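# Insert the steel peg fully into the block's hole

## Task

Push the steel peg completely down into the hole in the block without shifting the block: the attempt counts as failed if the block ever ends up more than 1.5 cm away from its starting spot.

## Robot and tools

Robot: two arms, left_arm and right_arm, each ending in a two-finger gripper. In the scene frame (origin at table-top height midway between the nominal bases, +z up, +x out over the table, left_arm toward +y; arm names do not match image sides) the calibrated bases sit at left_arm (-0.040, +0.340, +0.048) m and right_arm (+0.037, -0.240, +0.004) m, almost unrotated. A camera stand stands behind the arms. A loose object may occasionally get a brief shove.

Frames: each arm reports hand pose, velocities, targets and wrist-camera poses in its own base frame. Fixed cameras and the table use the scene frame. Motion offsets are taken along the current Hand target's own axes. On a gripper, fingers point along +z and open and close along y; end_effector_position is the spot between the pads, roughly 1 cm short of the fingertips. Printed hand positions can be wrong by a few cm, worse at long reach.

The row: every moving command is one row of 14 numbers, each in [-1, 1], always for both arms: dx, dy, dz, rx, ry, rz, opening of left_arm, then the same seven for right_arm. The six pose numbers are an offset (not a pose) from that arm's Hand target as it stood when the action or move began; 1.0 equals 0.6 m for dx..dz and 180 degrees for rx..rz, and rx, ry, rz form a single rotation vector. Opening is absolute: +1 fully open (0.094 m), -1 closed. Sending six zeros re-requests the current Hand target; repeating a nonzero offset moves the arm further. To keep a gripper unchanged, resend its present opening, since 0 means half open.

execute_actions: actions is a list of actions; each action is up to 15 rows, one per 1/30 s control step; a short table repeats its last row to fill 15 steps. All rows of one action count from the same start, not from each other. cameras optionally names cam_high, cam_low or "all"; an empty actions list returns the state with images (and shows which lines other results may omit). An unknown camera name voids the call.

move: target is one 14-number row or a list of up to 15 rows, every one offset from the same starting Hand targets. Grippers follow straight paths, turning the short way; all arms finish together; a move lasts at least 0.5 s and is cut off at 10 s. speed is the top path speed in m/s (0.002 to 2.9, default 0.25; rotation up to twice that in rad/s), one value or one per target. blend (m) rounds corners between list targets; 0 stops at each. opening_speed sets finger speed on the -1..+1 scale per second (0.2 or more); use it to close gently. grip_force is the per-pad limit in N, 10 to 50, one value or one per arm, and persists; below full force closing is slow. blocking=false returns after about 0.5 s while the move continues. Moves do not avoid obstacles or the other arm. The result adds a move: line: done (at rest within 10 mm and 2 degrees), off_target, moving, held or fault, plus limits such as paced (pose clipped) or held (steps withheld).

wait: seconds 0 to 10; arms keep their last command, a running move continues. stop: brakes a running move, needing some distance. zoom_image: camera (cam_high or cam_low) and region [x0, y0, x1, y1] in pixels of that camera's latest 672x504 image, at most 504 on each side. finished_scene: scene is the current scene number; the goal must hold with the robot released; call nothing after it.

Results: end_effector_position (m) and end_effector_quat_wxyz per arm in its base frame; Hand target (the last commanded pose after clipping, from which the next offsets count); Tool commands; grip_measured on the opening scale (reads up to about 2.5 mm wide when empty, a few mm narrower than a squeezed hard part, less on round parts); Joint positions (last number is opening in m); Joint velocities (may say within noise); joint torques (include the arm's weight, biased and noisy, items 1 to 3 wrap at ±28 N m); step readings of hand position for execute_actions calls; MOTOR HOT above 75 C and an OVER-TEMPERATURE FAULT at 90 C, which folds and idles that arm.

Control notes: each step the commanded orientation is clipped to within 40 degrees of the measured one. Arms often rest a few cm short of the target from friction and weight; this is not evidence of contact. Resend the target or the missing offset. An arm blocked by something keeps pushing until commanded back past its gripper. Keep paths away from an arm's own base. Joint ranges (rad): waist -2.618..3.054, shoulder 0..3.142, elbow 0..3.142 (straight 2.901), wrist pitch and yaw -1.571..1.571, wrist roll -2.094..2.094.

Gripping: fingers squeeze about 50 to 64 N per pad; to release, command well above grip_measured. Closing on the other arm's fingers is a press between arms.

Avoid: nudging the block, dropping the peg or letting go of it while it moves, anything leaving the table, fast contacts, pressing far past a contact, arms or wrist cameras touching each other, strain on camera cables, and long stretched or blocked holds that heat motors.

Cameras: cam_high (fovy 53.1 deg) and cam_low (fovy 85.2 deg), both 672x504.

Each tool is called after "Call:" as name(argument=value, ...), one argument or row to a line, values as JSON.

## Session

Call:
execute_actions(
  actions=[],
)

Call:
zoom_image(
  camera="cam_high",
  region=[90, 30, 342, 282],
)

Call:
zoom_image(
  camera="cam_high",
  region=[350, 40, 602, 292],
)

Scene clock: 0.00 s.
left_arm: end_effector_position=(+0.3900, +0.0190, +0.1153) grip_measured=+1.000 end_effector_quat_wxyz=(+0.608, -0.069, +0.784, +0.108) | right_arm: end_effector_position=(+0.3860, -0.0417, +0.1181) grip_measured=+1.000 end_effector_quat_wxyz=(+0.592, +0.116, +0.786, -0.136)
Joint positions: left_arm=[-0.124 1.53 0.333 0.938 -0.376 -0.008 0.094] | right_arm=[0.092 1.491 0.36 0.837 0.447 0.051 0.094]
Joint velocities: within noise
Joint torques (N m): no reading
Heat: left arm: 38 °C; right arm: 44 °C.
Hand target: left_arm +0.3923, +0.0191, +0.1223; +0.616, -0.071, +0.778, +0.107 | right_arm +0.3884, -0.0419, +0.1264; +0.602, +0.119, +0.778, -0.135
Tool commands: left_gripper/opening=+1.0 right_gripper/opening=+1.0

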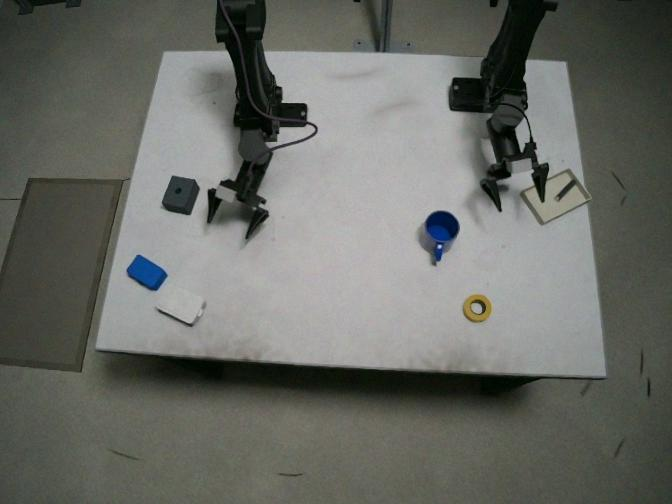

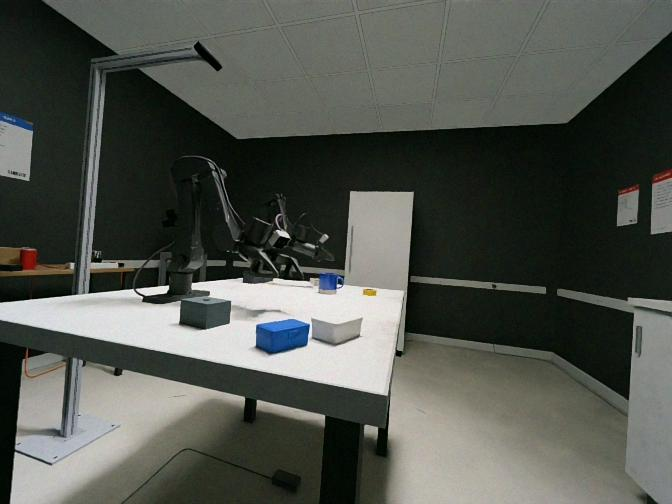

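Scaled by 2.000 from the camera's 672x504 image, which has a finer 960x720 frame.

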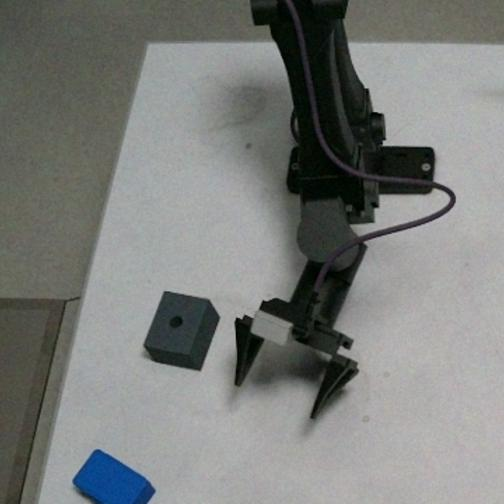

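Scaled by 2.000 from the camera's 672x504 image, which has a finer 960x720 frame.

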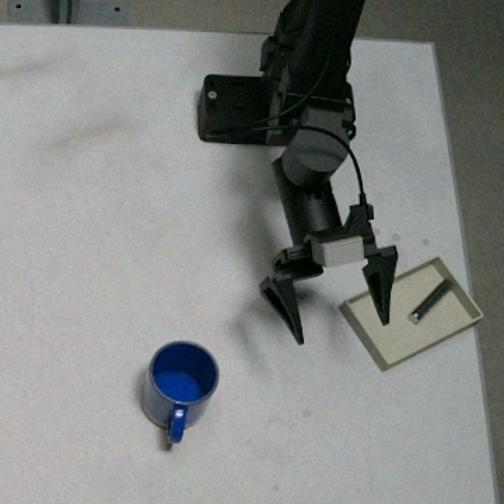

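Call:
move(
  target=[0.146,0.294,-0.069,0.2333,0.3777,0.2523,0.15,0,0,0,0,0,0,1],
  speed=0.5,
  cameras=["cam_high"],
)

Call:
zoom_image(
  camera="cam_high",
  region=[490, 110, 630, 250],
)

Call:
zoom_image(
  camera="cam_high",
  region=[140, 150, 240, 250],
)

Scene clock: 59.77 s.
left_arm: end_effector_position=(+0.2865, +0.1769, +0.0566) grip_measured=+0.152 end_effector_quat_wxyz=(+0.002, +0.367, +0.930, -0.002) | right_arm: end_effector_position=(+0.3860, -0.0417, +0.1181) grip_measured=+1.000 end_effector_quat_wxyz=(+0.592, +0.116, +0.786, -0.136)
Joint positions: left_arm=[0.553 1.854 1.353 -1.072 0.005 1.305 0.054] | right_arm=[0.092 1.491 0.36 0.837 0.447 0.051 0.094]
Joint torques (N m): left_arm=[0.06 -5.64 7.68 0.27 -0.05 0.08] | right_arm=[-0.02 -6.54 4.6 1.91 0.13 -0.02]
Heat: left arm: 38 °C; right arm: 45 °C.
Hand target: left_arm +0.2901, +0.1809, +0.0600; +0.000, +0.372, +0.928, +0.000 | right_arm +0.3884, -0.0419, +0.1264; +0.602, +0.119, +0.778, -0.135
Off the commanded pose: left_arm 0.006 m, 1 deg | right_arm 0.009 m, 1 deg.
move: done
Images, in order (width x height): cam_high 672x504.

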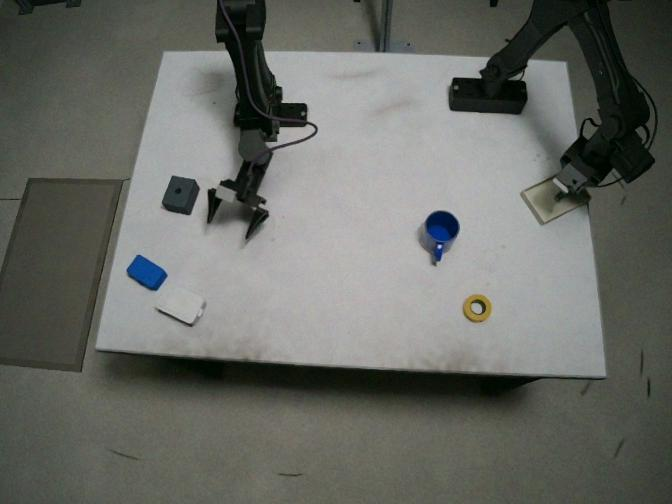

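Scaled by 3.600 from the camera's 672x504 image, which has a finer 960x720 frame.

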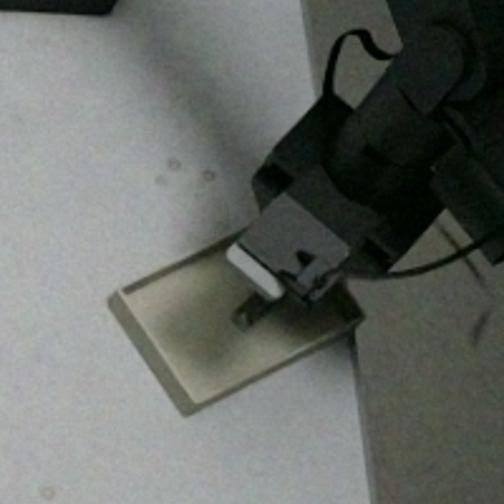

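Scaled by 5.040 from the camera's 672x504 image, which has a finer 960x720 frame.

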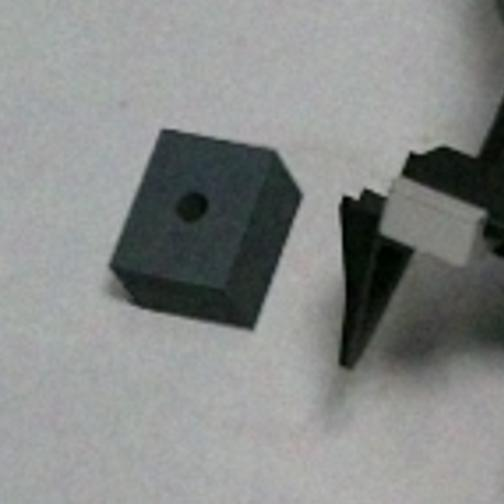

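Call:
move(
  target=[0,0.009,0.1427,0,0,0,0.15,0,0,0,0,0,0,1],
  speed=0.12,
  cameras=["cam_high"],
)

Call:
zoom_image(
  camera="cam_high",
  region=[520, 150, 600, 230],
)

Scene clock: 65.13 s.
left_arm: end_effector_position=(+0.2964, +0.1832, -0.0206) grip_measured=+0.152 end_effector_quat_wxyz=(+0.003, +0.370, +0.929, +0.001) | right_arm: end_effector_position=(+0.3860, -0.0417, +0.1181) grip_measured=+1.000 end_effector_quat_wxyz=(+0.592, +0.116, +0.786, -0.136)
Joint positions: left_arm=[0.553 2.002 1.228 -0.791 0.004 1.31 0.054] | right_arm=[0.092 1.491 0.36 0.837 0.447 0.051 0.094]
Joint torques (N m): left_arm=[0.38 -6.57 4.04 0.57 -0.05 0.08] | right_arm=[-0.02 -6.54 4.6 1.91 0.13 -0.01]
Heat: left arm: 38 °C; right arm: 45 °C.
Hand target: left_arm +0.2937, +0.1848, -0.0256; +0.000, +0.372, +0.928, +0.000 | right_arm +0.3884, -0.0419, +0.1264; +0.602, +0.119, +0.778, -0.135
Off the commanded pose: left_arm 0.006 m, 0 deg | right_arm 0.009 m, 1 deg.
move: done
Images, in order (width x height): cam_high 672x504.

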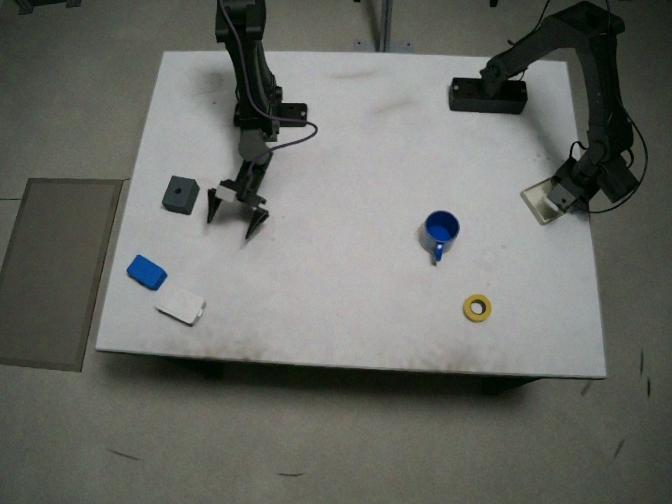

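Scaled by 6.300 from the camera's 672x504 image, which has a finer 960x720 frame.

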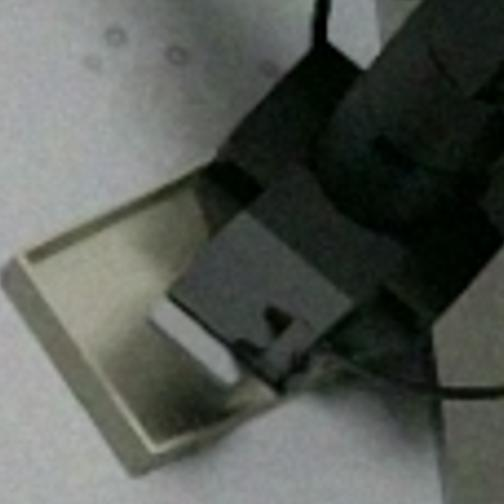

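Call:
move(
  target=[0,0,-0.005,0,0,0,-0.85,0,0,0,0,0,0,1],
  opening_speed=1,
)

Scene clock: 67.73 s.
left_arm: end_effector_position=(+0.2964, +0.1833, -0.0176) grip_measured=-0.846 end_effector_quat_wxyz=(+0.004, +0.370, +0.929, +0.002) | right_arm: end_effector_position=(+0.3860, -0.0417, +0.1181) grip_measured=+1.000 end_effector_quat_wxyz=(+0.592, +0.116, +0.786, -0.136)
Joint positions: left_arm=[0.553 1.993 1.228 -0.796 0.004 1.31 0.007] | right_arm=[0.092 1.491 0.36 0.837 0.447 0.051 0.094]
Joint torques (N m): left_arm=[0.39 -6.26 4.44 0.52 -0.04 0.08] | right_arm=[-0.02 -6.54 4.62 1.91 0.14 -0.01]
Heat: left arm: 38 °C; right arm: 45 °C.
Hand target: left_arm +0.2938, +0.1848, -0.0226; +0.000, +0.372, +0.928, +0.000 | right_arm +0.3884, -0.0419, +0.1264; +0.602, +0.119, +0.778, -0.135
Off the commanded pose: left_arm 0.006 m, 1 deg | right_arm 0.009 m, 1 deg.
move: done

Call:
move(
  target=[0,0,0,0,0,0,-1,0,0,0,0,0,0,1],
  opening_speed=1,
)

Call:
move(
  target=[0,0,-0.25,0,0,0,-1,0,0,0,0,0,0,1],
  cameras=["cam_high"],
)

Call:
zoom_image(
  camera="cam_high",
  region=[500, 110, 640, 250],
)

Scene clock: 71.07 s.
left_arm: end_effector_position=(+0.2966, +0.1834, -0.0165) grip_measured=-0.995 end_effector_quat_wxyz=(+0.005, +0.370, +0.929, +0.003) | right_arm: end_effector_position=(+0.3860, -0.0417, +0.1181) grip_measured=+1.000 end_effector_quat_wxyz=(+0.592, +0.116, +0.786, -0.136)
Joint positions: left_arm=[0.553 1.99 1.228 -0.798 0.004 1.31 0] | right_arm=[0.092 1.491 0.36 0.837 0.447 0.051 0.094]
Joint torques (N m): left_arm=[0.35 -6.05 4.42 0.52 -0.04 0.08] | right_arm=[-0.03 -6.53 4.6 1.91 0.14 -0.02]
Heat: left arm: 38 °C; right arm: 44 °C.
Hand target: left_arm +0.2937, +0.1847, -0.0227; +0.000, +0.372, +0.928, +0.000 | right_arm +0.3884, -0.0419, +0.1264; +0.602, +0.119, +0.778, -0.135
Off the commanded pose: left_arm 0.007 m, 1 deg | right_arm 0.009 m, 1 deg.
move: done

Scene clock: 72.57 s.
left_arm: end_effector_position=(+0.2930, +0.1813, +0.1154) grip_measured=-0.996 end_effector_quat_wxyz=(-0.006, +0.370, +0.929, -0.012) | right_arm: end_effector_position=(+0.3860, -0.0417, +0.1181) grip_measured=+1.000 end_effector_quat_wxyz=(+0.592, +0.116, +0.786, -0.136)
Joint positions: left_arm=[0.553 1.875 1.617 -1.339 0.004 1.31 0] | right_arm=[0.092 1.491 0.36 0.837 0.447 0.051 0.094]
Joint torques (N m): left_arm=[0.35 -7.95 7.38 0.26 -0.05 0.08] | right_arm=[-0.02 -6.53 4.6 1.91 0.13 -0.02]
Heat: left arm: 38 °C; right arm: 44 °C.
Hand target: left_arm +0.2938, +0.1848, +0.1274; +0.000, +0.372, +0.928, +0.000 | right_arm +0.3884, -0.0419, +0.1264; +0.602, +0.119, +0.778, -0.135
Off the commanded pose: left_arm 0.012 m, 1 deg | right_arm 0.009 m, 1 deg.
move: off_target (left_arm)
Images, in order (width x height): cam_high 672x504.

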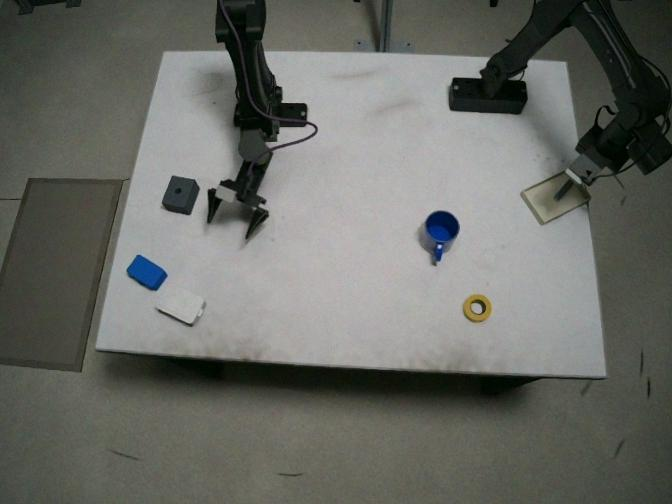

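Scaled by 3.600 from the camera's 672x504 image, which has a finer 960x720 frame.

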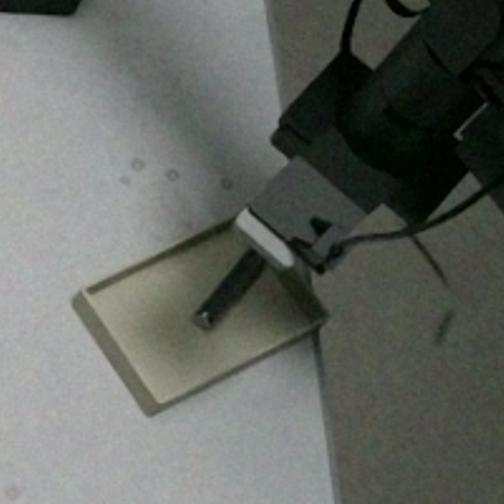

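Call:
move(
  target=[
    [0,0,0.22,0,0,0,0.15,0,0,0,0,0,0,1],
    [0,0,0.265,0,0,0,0.15,0,0,0,0,0,0,1],
  ],
  speed=[0.3,0.05],
)

Call:
move(
  target=[0,0,0.012,0,0,0,0.15,0,0,0,0,0,0,1],
  speed=0.05,
)

Call:
move(
  target=[0,0,0.012,0,0,0,0.15,0,0,0,0,0,0,1],
  speed=0.05,
)

Scene clock: 83.20 s.
left_arm: end_effector_position=(+0.2971, +0.1838, -0.0252) grip_measured=+0.148 end_effector_quat_wxyz=(+0.004, +0.370, +0.929, +0.002) | right_arm: end_effector_position=(+0.3860, -0.0417, +0.1181) grip_measured=+1.000 end_effector_quat_wxyz=(+0.592, +0.116, +0.786, -0.136)
Joint positions: left_arm=[0.553 2.011 1.22 -0.771 0.004 1.31 0.054] | right_arm=[0.092 1.491 0.36 0.837 0.447 0.051 0.094]
Joint torques (N m): left_arm=[0.36 -6.37 3.89 0.58 -0.04 0.08] | right_arm=[-0.02 -6.54 4.6 1.91 0.14 -0.01]
Heat: left arm: 38 °C; right arm: 44 °C.
Hand target: left_arm +0.2937, +0.1848, -0.0316; +0.000, +0.372, +0.928, +0.000 | right_arm +0.3884, -0.0419, +0.1264; +0.602, +0.119, +0.778, -0.135
Off the commanded pose: left_arm 0.007 m, 1 deg | right_arm 0.009 m, 1 deg.
move: done

Scene clock: 83.90 s.
left_arm: end_effector_position=(+0.2956, +0.1829, -0.0307) grip_measured=+0.148 end_effector_quat_wxyz=(+0.002, +0.370, +0.929, +0.000) | right_arm: end_effector_position=(+0.3860, -0.0417, +0.1181) grip_measured=+1.000 end_effector_quat_wxyz=(+0.592, +0.116, +0.786, -0.136)
Joint positions: left_arm=[0.553 2.022 1.211 -0.758 0.003 1.31 0.054] | right_arm=[0.092 1.491 0.36 0.837 0.447 0.051 0.094]
Joint torques (N m): left_arm=[0.38 -6.09 3.77 0.67 -0.03 0.07] | right_arm=[-0.02 -6.53 4.62 1.91 0.14 -0.02]
Heat: left arm: 38 °C; right arm: 44 °C.
Hand target: left_arm +0.2938, +0.1848, -0.0388; +0.000, +0.372, +0.928, +0.000 | right_arm +0.3884, -0.0419, +0.1264; +0.602, +0.119, +0.778, -0.135
Off the commanded pose: left_arm 0.009 m, 0 deg | right_arm 0.009 m, 1 deg.
move: done

Scene clock: 84.60 s.
left_arm: end_effector_position=(+0.2955, +0.1829, -0.0313) grip_measured=+0.148 end_effector_quat_wxyz=(+0.002, +0.370, +0.929, +0.000) | right_arm: end_effector_position=(+0.3860, -0.0417, +0.1181) grip_measured=+1.000 end_effector_quat_wxyz=(+0.592, +0.116, +0.786, -0.136)
Joint positions: left_arm=[0.553 2.022 1.208 -0.753 0.003 1.311 0.054] | right_arm=[0.092 1.491 0.36 0.837 0.447 0.051 0.094]
Joint torques (N m): left_arm=[0.38 -5.14 3.18 0.88 -0.04 0.07] | right_arm=[-0.01 -6.54 4.62 1.91 0.14 -0.02]
Heat: left arm: 38 °C; right arm: 44 °C.
Hand target: left_arm +0.2938, +0.1848, -0.0460; +0.000, +0.372, +0.928, +0.000 | right_arm +0.3884, -0.0419, +0.1264; +0.602, +0.119, +0.778, -0.135
Off the commanded pose: left_arm 0.015 m, 0 deg | right_arm 0.009 m, 1 deg.
move: off_target (left_arm)

Call:
move(
  target=[
    [0,0,-0.013,0,0,0,0.15,0,0,0,0,0,0,1],
    [0,0,-0.013,0,0,0,-1,0,0,0,0,0,0,1],
  ],
  opening_speed=1,
)

Scene clock: 88.20 s.
left_arm: end_effector_position=(+0.2984, +0.1855, -0.0313) grip_measured=-0.692 end_effector_quat_wxyz=(+0.006, +0.370, +0.929, +0.007) | right_arm: end_effector_position=(+0.3860, -0.0417, +0.1181) grip_measured=+1.000 end_effector_quat_wxyz=(+0.592, +0.116, +0.786, -0.136)
Joint positions: left_arm=[0.553 2.022 1.208 -0.738 0 1.311 0.014] | right_arm=[0.092 1.491 0.36 0.837 0.447 0.051 0.094]
Joint torques (N m): left_arm=[0.35 -6.2 4.05 0.5 -0.01 0.07] | right_arm=[-0.03 -6.53 4.62 1.91 0.14 -0.01]
Heat: left arm: 38 °C; right arm: 44 °C.
Hand target: left_arm +0.2938, +0.1848, -0.0382; +0.000, +0.372, +0.928, +0.000 | right_arm +0.3884, -0.0419, +0.1264; +0.602, +0.119, +0.778, -0.135
Off the commanded pose: left_arm 0.008 m, 1 deg | right_arm 0.009 m, 1 deg.
move: done

Call:
move(
  target=[
    [0,0,-0.25,0,0,0,-1,0,0,0,0,0,0,1],
    [-0.687,-0.439,-0.263,-0.0379,-0.499,-0.0379,-1,0,0,0,0,0,0,1],
  ],
  speed=[0.3,0.5],
  blend=[0.03,0],
  cameras=["all"],
)

Call:
zoom_image(
  camera="cam_high",
  region=[310, 130, 450, 270],
)

Call:
zoom_image(
  camera="cam_low",
  region=[200, 200, 380, 335],
)

Scene clock: 99.93 s.
left_arm: end_effector_position=(+0.4043, -0.2844, +0.1018) grip_measured=-0.692 end_effector_quat_wxyz=(+0.651, +0.224, +0.696, -0.205) | right_arm: end_effector_position=(+0.3860, -0.0417, +0.1181) grip_measured=+1.000 end_effector_quat_wxyz=(+0.592, +0.116, +0.786, -0.136)
Joint positions: left_arm=[-0.615 2.063 0.657 1.336 0.001 0.007 0.014] | right_arm=[0.092 1.491 0.36 0.837 0.447 0.051 0.094]
Joint torques (N m): left_arm=[-0.61 -6.06 6.05 2.32 -0.12 -0.11] | right_arm=[-0.05 -6.53 4.62 1.92 0.13 -0.02]
Heat: left arm: 38 °C; right arm: 44 °C.
Hand target: left_arm +0.4103, -0.2902, +0.1197; +0.674, +0.212, +0.675, -0.213 | right_arm +0.3884, -0.0419, +0.1264; +0.602, +0.119, +0.778, -0.135
Off the commanded pose: left_arm 0.020 m, 4 deg | right_arm 0.009 m, 1 deg.
move: off_target (left_arm)

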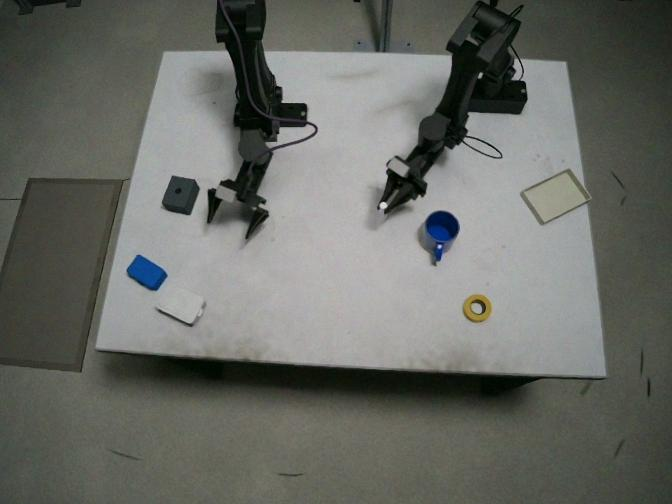

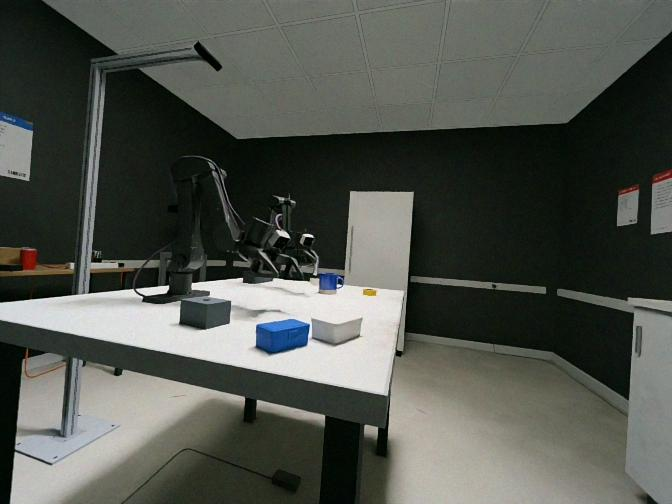

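Scaled by 3.600 from the camera's 672x504 image, which has a finer 960x720 frame.

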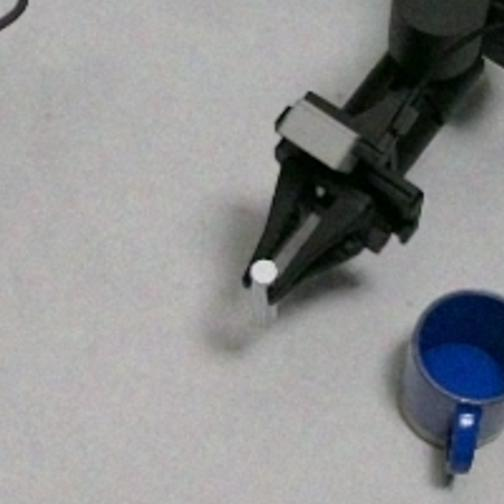

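Scaled by 2.800 from the camera's 672x504 image, which has a finer 960x720 frame.

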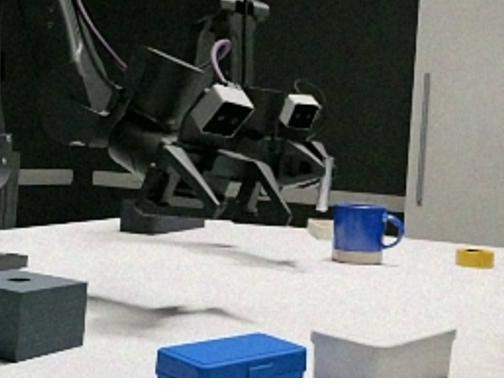

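Call:
move(
  target=[0.150,0,0,0,-0.022,0,-1,0,0,0,0,0,0,1],
  speed=0.15,
  cameras=["all"],
)

Call:
zoom_image(
  camera="cam_low",
  region=[260, 225, 360, 305],
)

Scene clock: 105.60 s.
left_arm: end_effector_position=(+0.4065, -0.2860, +0.0165) grip_measured=-0.692 end_effector_quat_wxyz=(+0.623, +0.232, +0.721, -0.196) | right_arm: end_effector_position=(+0.3860, -0.0417, +0.1181) grip_measured=+1.000 end_effector_quat_wxyz=(+0.592, +0.116, +0.786, -0.136)
Joint positions: left_arm=[-0.615 2.37 0.717 1.504 0.001 0.007 0.014] | right_arm=[0.092 1.491 0.36 0.837 0.447 0.051 0.094]
Joint torques (N m): left_arm=[-0.54 -6.3 4.03 2.47 -0.11 -0.1] | right_arm=[-0.02 -6.54 4.62 1.91 0.14 -0.02]
Heat: left arm: 38 °C; right arm: 44 °C.
Hand target: left_arm +0.4102, -0.2902, +0.0294; +0.697, +0.205, +0.651, -0.220 | right_arm +0.3884, -0.0419, +0.1264; +0.602, +0.119, +0.778, -0.135
Off the commanded pose: left_arm 0.014 m, 12 deg | right_arm 0.009 m, 1 deg.
joint sent to its limit (left arm) — joint 4 (wrist pitch), upper limit. The joint targets are off in orientation, not in position.
move: off_target (left_arm)

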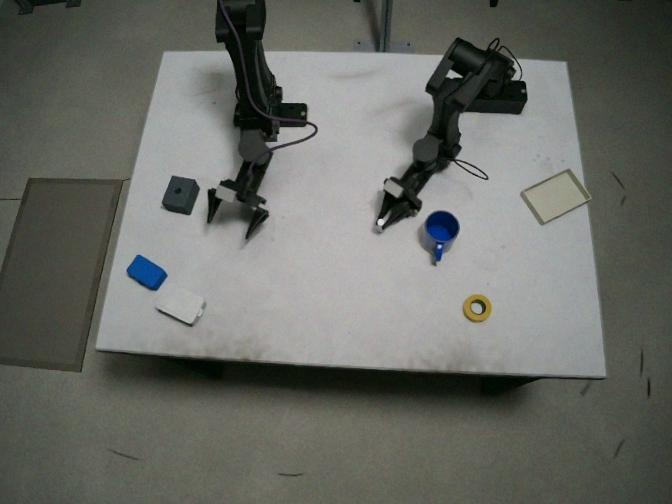

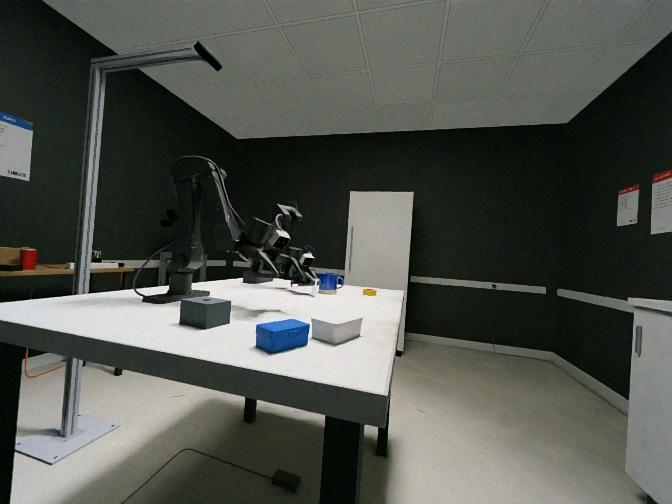

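Scaled by 5.040 from the camera's 672x504 image, which has a finer 960x720 frame.

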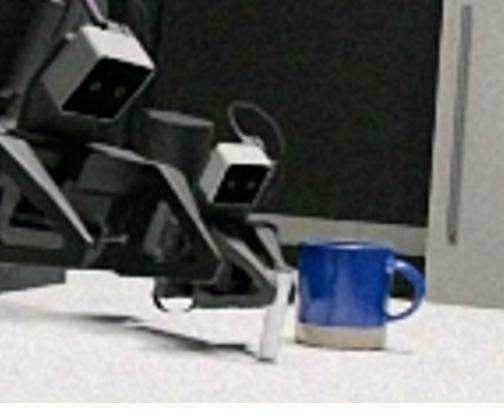

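Call:
move(
  target=[0,0,0.15,0,0,0,-1,0,0,0,0,0,0,1],
  speed=0.2,
)

Scene clock: 109.53 s.
left_arm: end_effector_position=(+0.4805, -0.3383, +0.0285) grip_measured=-0.692 end_effector_quat_wxyz=(+0.685, +0.213, +0.662, -0.216) | right_arm: end_effector_position=(+0.3860, -0.0417, +0.1181) grip_measured=+1.000 end_effector_quat_wxyz=(+0.592, +0.116, +0.786, -0.136)
Joint positions: left_arm=[-0.615 2.596 1.156 1.473 0.001 0.007 0.014] | right_arm=[0.092 1.491 0.36 0.837 0.447 0.051 0.094]
Joint torques (N m): left_arm=[-0.42 -8.68 5.6 2.04 -0.11 -0.09] | right_arm=[-0.03 -6.52 4.6 1.91 0.13 -0.02]
Heat: left arm: 39 °C; right arm: 44 °C.
Hand target: left_arm +0.4838, -0.3417, +0.0359; +0.697, +0.205, +0.651, -0.220 | right_arm +0.3884, -0.0419, +0.1264; +0.602, +0.119, +0.778, -0.135
Off the commanded pose: left_arm 0.009 m, 2 deg | right_arm 0.009 m, 1 deg.
move: done

Call:
move(
  target=[0.025,0,0,0,0.009,0,-1,0,0,0,0,0,0,1],
  speed=0.08,
)

Call:
move(
  target=[0.01,0,0,0,0,0,-1,0,0,0,0,0,0,1],
  speed=0.04,
  cameras=["all"],
)

Call:
zoom_image(
  camera="cam_low",
  region=[270, 240, 350, 310],
)

Scene clock: 113.07 s.
left_arm: end_effector_position=(+0.4818, -0.3392, +0.0187) grip_measured=-0.692 end_effector_quat_wxyz=(+0.681, +0.215, +0.667, -0.214) | right_arm: end_effector_position=(+0.3860, -0.0417, +0.1181) grip_measured=+1.000 end_effector_quat_wxyz=(+0.592, +0.116, +0.786, -0.136)
Joint positions: left_arm=[-0.615 2.621 1.172 1.466 0.001 0.007 0.014] | right_arm=[0.092 1.491 0.36 0.837 0.447 0.051 0.094]
Joint torques (N m): left_arm=[-0.4 -8.4 5.53 1.97 -0.11 -0.1] | right_arm=[-0.03 -6.54 4.62 1.91 0.13 -0.02]
Heat: left arm: 39 °C; right arm: 44 °C.
Hand target: left_arm +0.4847, -0.3423, +0.0208; +0.688, +0.208, +0.661, -0.217 | right_arm +0.3884, -0.0419, +0.1264; +0.602, +0.119, +0.778, -0.135
Off the commanded pose: left_arm 0.005 m, 1 deg | right_arm 0.009 m, 1 deg.
move: done

Scene clock: 113.83 s.
left_arm: end_effector_position=(+0.4833, -0.3402, +0.0180) grip_measured=-0.692 end_effector_quat_wxyz=(+0.685, +0.213, +0.663, -0.215) | right_arm: end_effector_position=(+0.3860, -0.0417, +0.1181) grip_measured=+1.000 end_effector_quat_wxyz=(+0.592, +0.116, +0.786, -0.136)
Joint positions: left_arm=[-0.615 2.636 1.188 1.479 0.001 0.007 0.014] | right_arm=[0.092 1.491 0.36 0.837 0.447 0.051 0.094]
Joint torques (N m): left_arm=[-0.4 -8.05 5.22 1.95 -0.1 -0.1] | right_arm=[-0.03 -6.54 4.6 1.91 0.14 -0.01]
Heat: left arm: 40 °C; right arm: 44 °C.
Hand target: left_arm +0.4849, -0.3424, +0.0149; +0.688, +0.208, +0.661, -0.217 | right_arm +0.3884, -0.0419, +0.1264; +0.602, +0.119, +0.778, -0.135
Off the commanded pose: left_arm 0.004 m, 1 deg | right_arm 0.009 m, 1 deg.
move: done

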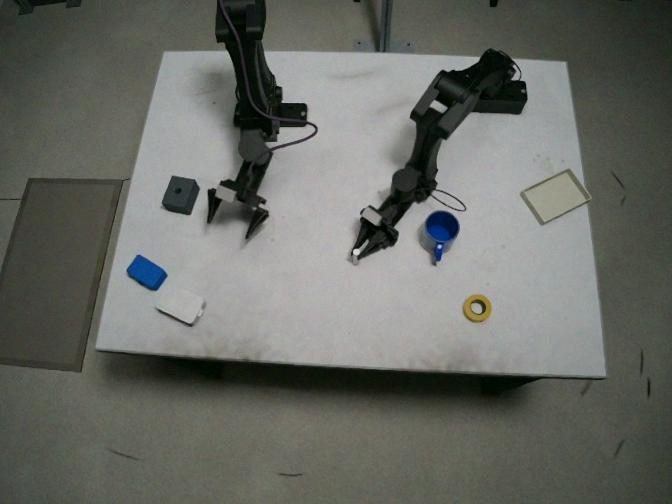

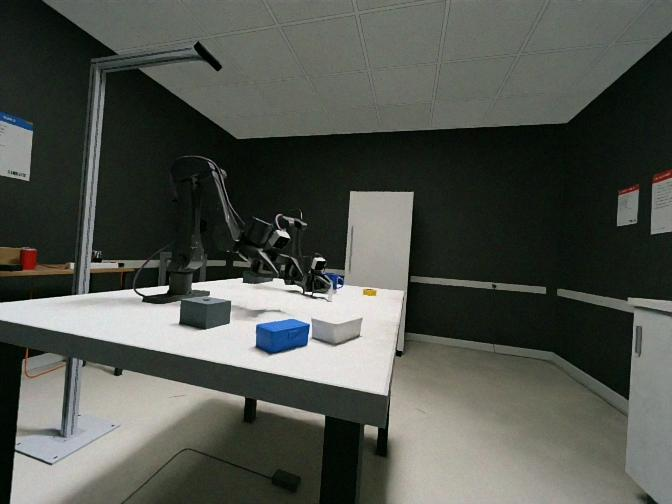

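Scaled by 6.300 from the camera's 672x504 image, which has a finer 960x720 frame.

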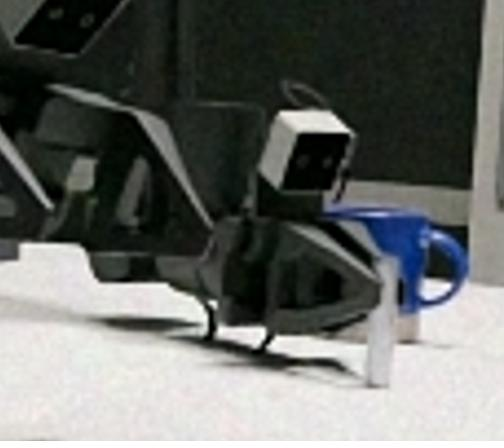

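Call:
move(
  target=[
    [-0.003,0,0,0,0,0,-1,0,0,0,0,0,0,1],
    [-0.003,0,0,0,0,0,-0.2,0,0,0,0,0,0,1],
    [-0.003,0,-0.12,0,0,0,-0.2,0,0,0,0,0,0,1],
    [-0.2,0,-0.3,0,0,0,-0.2,0,0,0,0,0,0,1],
  ],
  speed=[0.05,0.05,0.1,0.3],
  blend=[0,0,0.02,0],
  opening_speed=1.0,
  cameras=["all"],
)

Call:
zoom_image(
  camera="cam_high",
  region=[320, 220, 390, 290],
)

Call:
zoom_image(
  camera="cam_low",
  region=[270, 240, 350, 310],
)

Scene clock: 121.13 s.
left_arm: end_effector_position=(+0.3355, -0.2374, +0.1053) grip_measured=-0.202 end_effector_quat_wxyz=(+0.649, +0.225, +0.697, -0.204) | right_arm: end_effector_position=(+0.3860, -0.0417, +0.1181) grip_measured=+1.000 end_effector_quat_wxyz=(+0.592, +0.116, +0.786, -0.136)
Joint positions: left_arm=[-0.619 1.89 0.312 1.504 -0.002 0.008 0.037] | right_arm=[0.092 1.491 0.36 0.837 0.447 0.051 0.094]
Joint torques (N m): left_arm=[-0.54 -6.3 2.22 2.48 -0.12 -0.12] | right_arm=[-0.03 -6.56 4.6 1.91 0.13 -0.01]
Heat: left arm: 40 °C; right arm: 44 °C.
Hand target: left_arm +0.3336, -0.2366, +0.1275; +0.688, +0.208, +0.661, -0.217 | right_arm +0.3884, -0.0419, +0.1264; +0.602, +0.119, +0.778, -0.135
Off the commanded pose: left_arm 0.022 m, 7 deg | right_arm 0.009 m, 1 deg.
joint sent to its limit (left arm) — joint 4 (wrist pitch), upper limit. The joint targets still meet the commanded pose.
move: off_target (left_arm)

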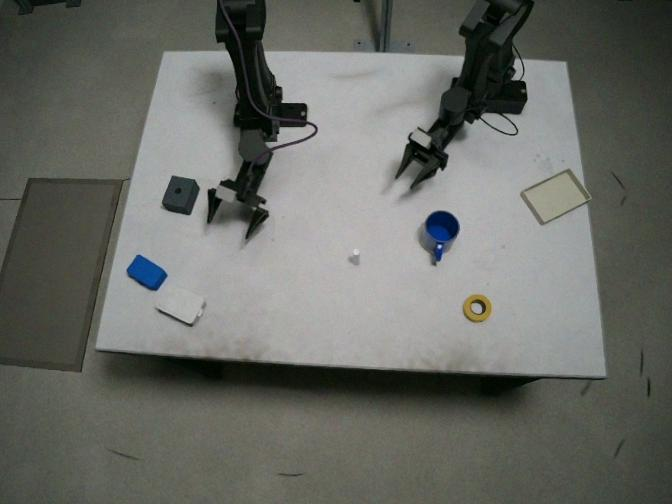

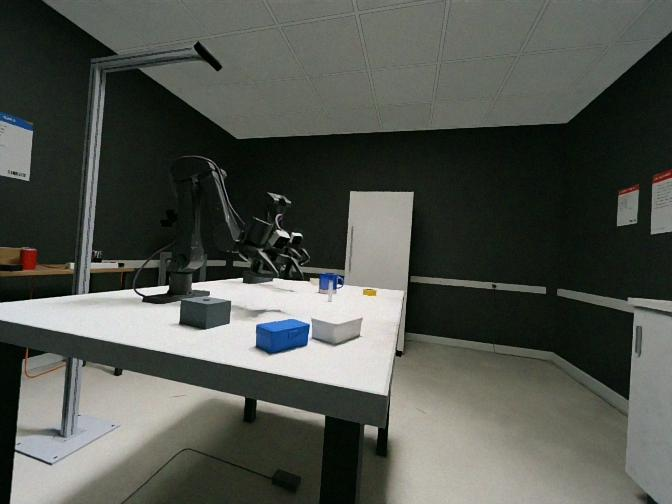

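Scaled by 7.200 from the camera's 672x504 image, which has a finer 960x720 frame.

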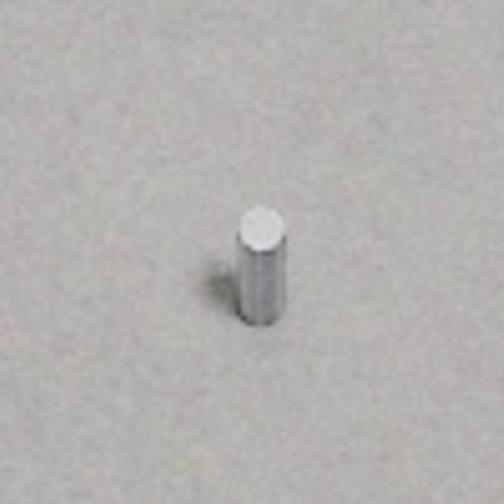

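Scaled by 6.300 from the camera's 672x504 image, which has a finer 960x720 frame.

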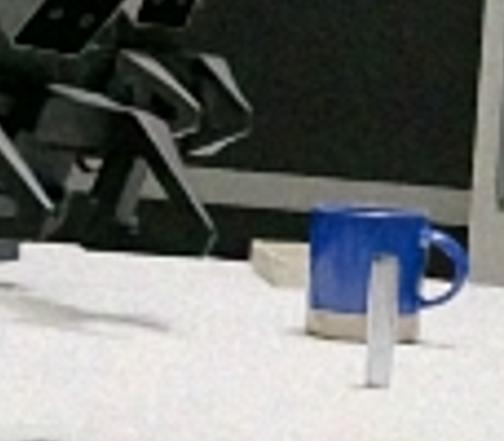

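Call:
move(
  target=[0,0,0,0,0,0,-0.2,-0.063,0.3555,-0.189,-0.253,0.1528,-0.1195,0.3],
  speed=0.4,
  cameras=["all"],
)

Call:
zoom_image(
  camera="cam_high",
  region=[280, 180, 400, 300],
)

Call:
zoom_image(
  camera="cam_low",
  region=[260, 220, 360, 310],
)

Scene clock: 136.30 s.
left_arm: end_effector_position=(+0.3355, -0.2374, +0.1053) grip_measured=-0.202 end_effector_quat_wxyz=(+0.649, +0.225, +0.697, -0.204) | right_arm: end_effector_position=(+0.3640, +0.1899, +0.1677) grip_measured=+0.303 end_effector_quat_wxyz=(+0.362, -0.227, +0.900, +0.092)
Joint positions: left_arm=[-0.619 1.89 0.312 1.504 -0.002 0.008 0.037] | right_arm=[0.471 1.445 1.078 -0.44 -0.017 -0.016 0.061]
Joint torques (N m): left_arm=[-0.57 -6.31 2.26 2.47 -0.13 -0.12] | right_arm=[0.4 -5.97 7.58 1.51 -0.08 -0.1]
Heat: left arm: 42 °C; right arm: 44 °C.
Hand target: left_arm +0.3336, -0.2366, +0.1275; +0.688, +0.208, +0.661, -0.217 | right_arm +0.3694, +0.1969, +0.1760; +0.370, -0.234, +0.894, +0.097
Off the commanded pose: left_arm 0.022 m, 7 deg | right_arm 0.012 m, 2 deg.
joint sent to its limit (left arm) — joint 4 (wrist pitch), upper limit. The joint targets still meet the commanded pose.
move: off_target (left_arm, right_arm)

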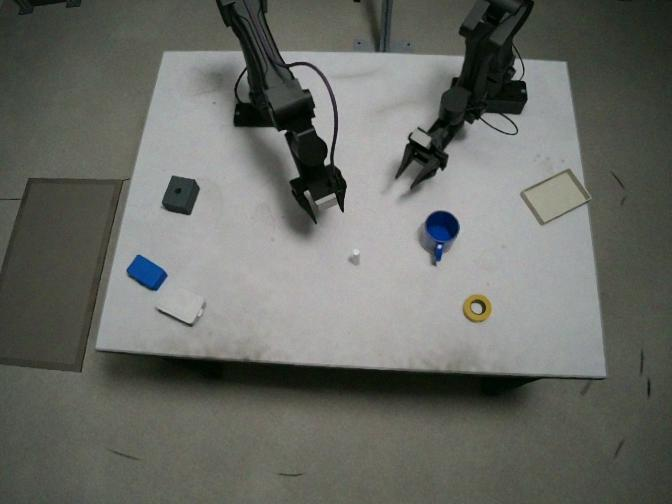

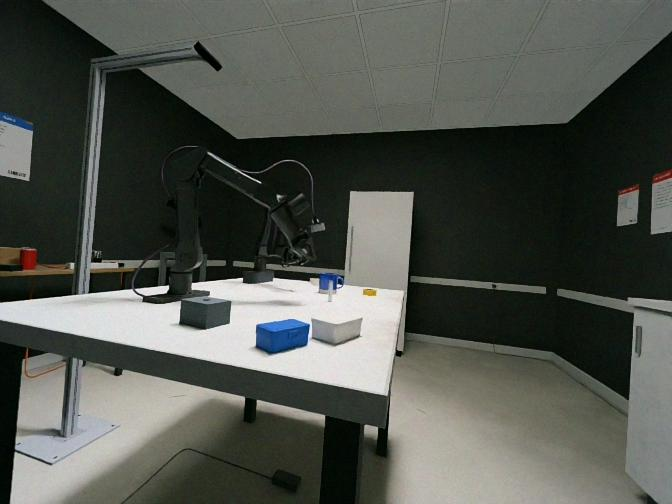

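Scaled by 4.200 from the camera's 672x504 image, which has a finer 960x720 frame.

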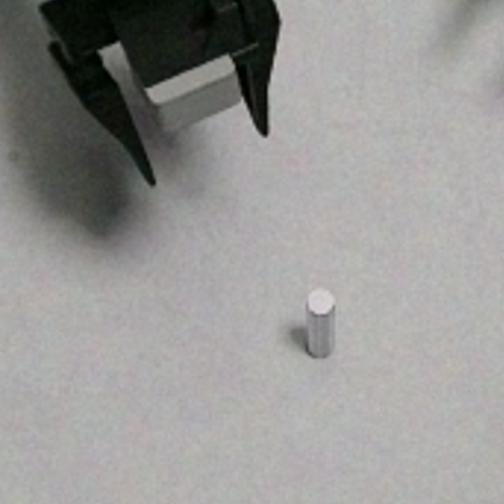

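Scaled by 5.040 from the camera's 672x504 image, which has a finer 960x720 frame.

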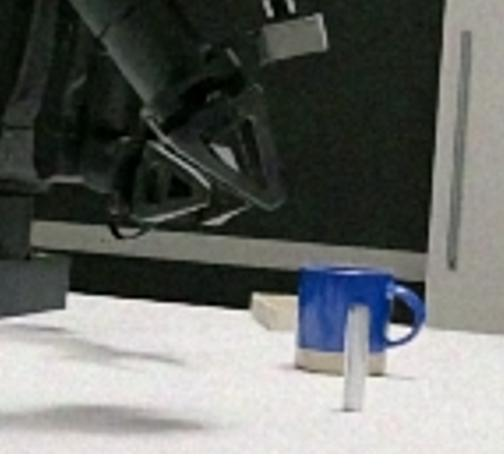

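Call:
move(
  target=[0,0,0,0,0,0,-0.2,0.033,0.0438,0.130,0,0,0,0.3],
  speed=0.3,
  cameras=["all"],
)

Call:
zoom_image(
  camera="cam_high",
  region=[300, 190, 400, 290],
)

Call:
zoom_image(
  camera="cam_low",
  region=[260, 220, 360, 310],
)

Scene clock: 145.60 s.
left_arm: end_effector_position=(+0.3355, -0.2374, +0.1053) grip_measured=-0.202 end_effector_quat_wxyz=(+0.649, +0.225, +0.697, -0.204) | right_arm: end_effector_position=(+0.3881, +0.2356, +0.1047) grip_measured=+0.303 end_effector_quat_wxyz=(+0.361, -0.238, +0.897, +0.094)
Joint positions: left_arm=[-0.619 1.89 0.312 1.504 -0.002 0.008 0.037] | right_arm=[0.555 1.675 1.047 -0.179 0.028 0.025 0.061]
Joint torques (N m): left_arm=[-0.55 -6.27 2.24 2.48 -0.12 -0.12] | right_arm=[0.36 -8.47 5.37 1.74 0.09 0.08]
Heat: left arm: 43 °C; right arm: 45 °C.
Hand target: left_arm +0.3336, -0.2366, +0.1275; +0.688, +0.208, +0.661, -0.217 | right_arm +0.3924, +0.2399, +0.1068; +0.370, -0.234, +0.894, +0.097
Off the commanded pose: left_arm 0.022 m, 7 deg | right_arm 0.006 m, 1 deg.
joint sent to its limit (left arm) — joint 4 (wrist pitch), upper limit. The joint targets still meet the commanded pose.
move: off_target (left_arm)

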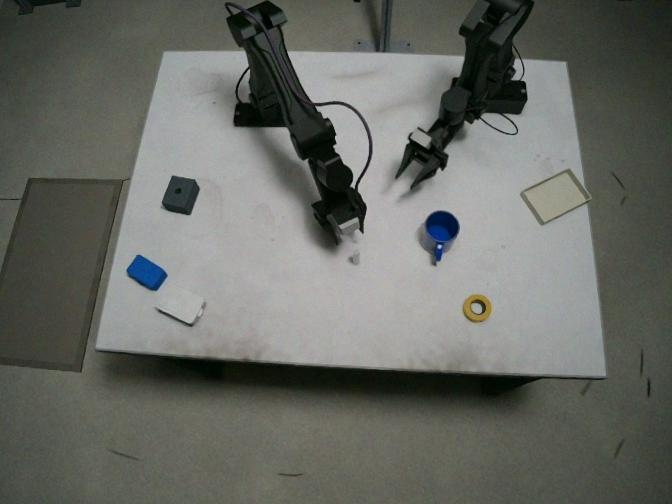

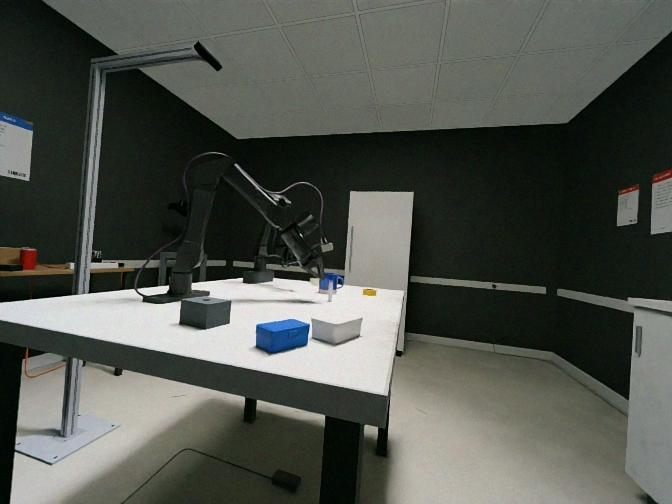

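Scaled by 5.040 from the camera's 672x504 image, which has a finer 960x720 frame.

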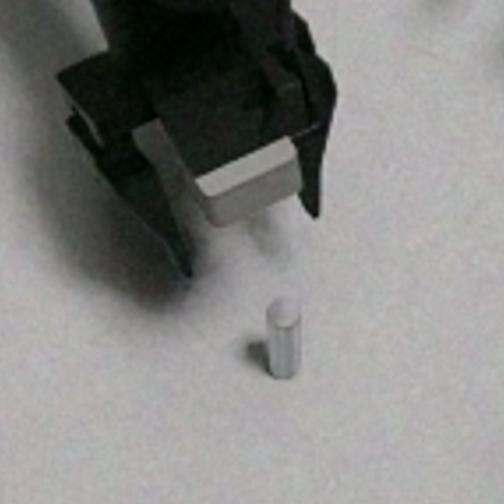

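Scaled by 5.040 from the camera's 672x504 image, which has a finer 960x720 frame.

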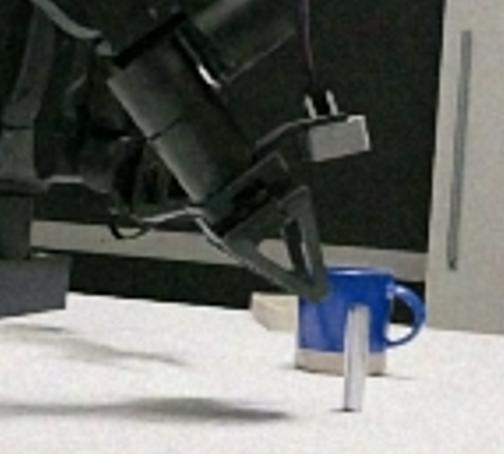

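Call:
move(
  target=[0,0,0,0,0,0,-0.2,0.009,0.0017,0.0923,0,0,0,0.3],
  speed=0.15,
  cameras=["all"],
)

Call:
zoom_image(
  camera="cam_high",
  region=[310, 200, 400, 290],
)

Call:
zoom_image(
  camera="cam_low",
  region=[270, 230, 360, 310],
)

Scene clock: 151.53 s.
left_arm: end_effector_position=(+0.3355, -0.2374, +0.1053) grip_measured=-0.202 end_effector_quat_wxyz=(+0.649, +0.225, +0.697, -0.204) | right_arm: end_effector_position=(+0.4127, +0.2508, +0.0584) grip_measured=+0.303 end_effector_quat_wxyz=(+0.355, -0.239, +0.899, +0.092)
Joint positions: left_arm=[-0.619 1.89 0.312 1.504 -0.002 0.008 0.037] | right_arm=[0.555 1.862 1.081 -0.039 0.028 0.025 0.061]
Joint torques (N m): left_arm=[-0.54 -6.27 2.24 2.48 -0.13 -0.12] | right_arm=[0.25 -9.07 6.64 1.74 0.08 0.07]
Heat: left arm: 44 °C; right arm: 46 °C.
Hand target: left_arm +0.3336, -0.2366, +0.1275; +0.688, +0.208, +0.661, -0.217 | right_arm +0.4227, +0.2581, +0.0638; +0.370, -0.234, +0.894, +0.097
Off the commanded pose: left_arm 0.022 m, 7 deg | right_arm 0.014 m, 2 deg.
joint sent to its limit (left arm) — joint 4 (wrist pitch), upper limit. The joint targets still meet the commanded pose.
move: off_target (left_arm, right_arm)

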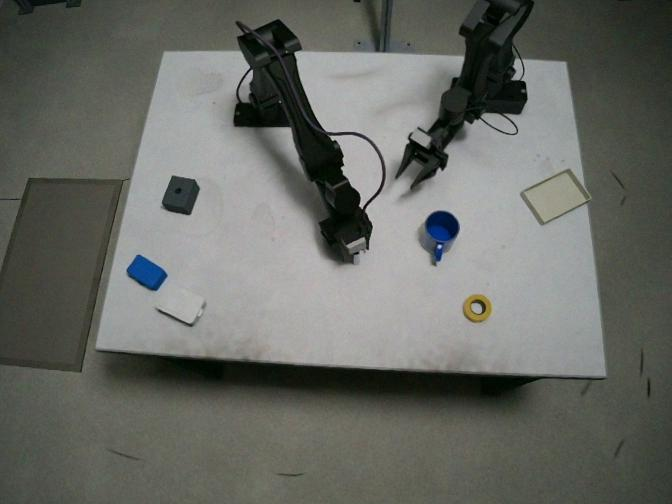

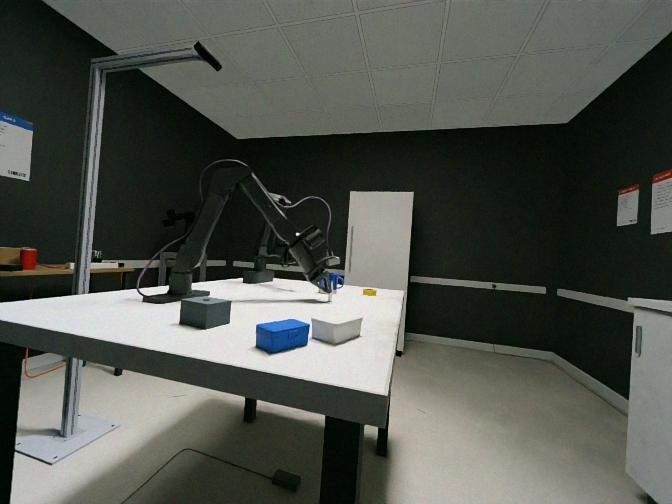

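Scaled by 5.600 from the camera's 672x504 image, which has a finer 960x720 frame.

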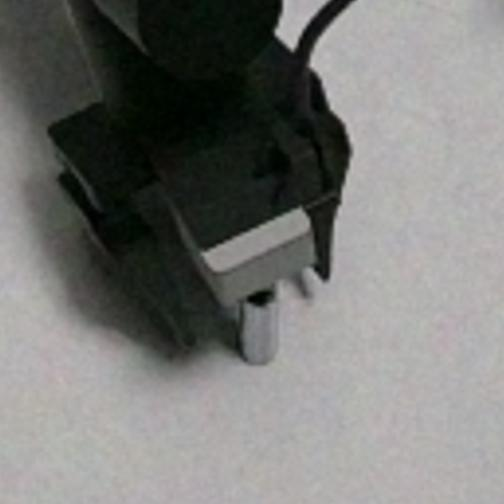

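Scaled by 5.600 from the camera's 672x504 image, which has a finer 960x720 frame.

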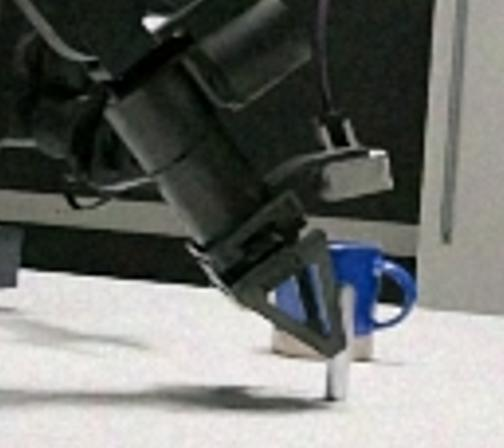

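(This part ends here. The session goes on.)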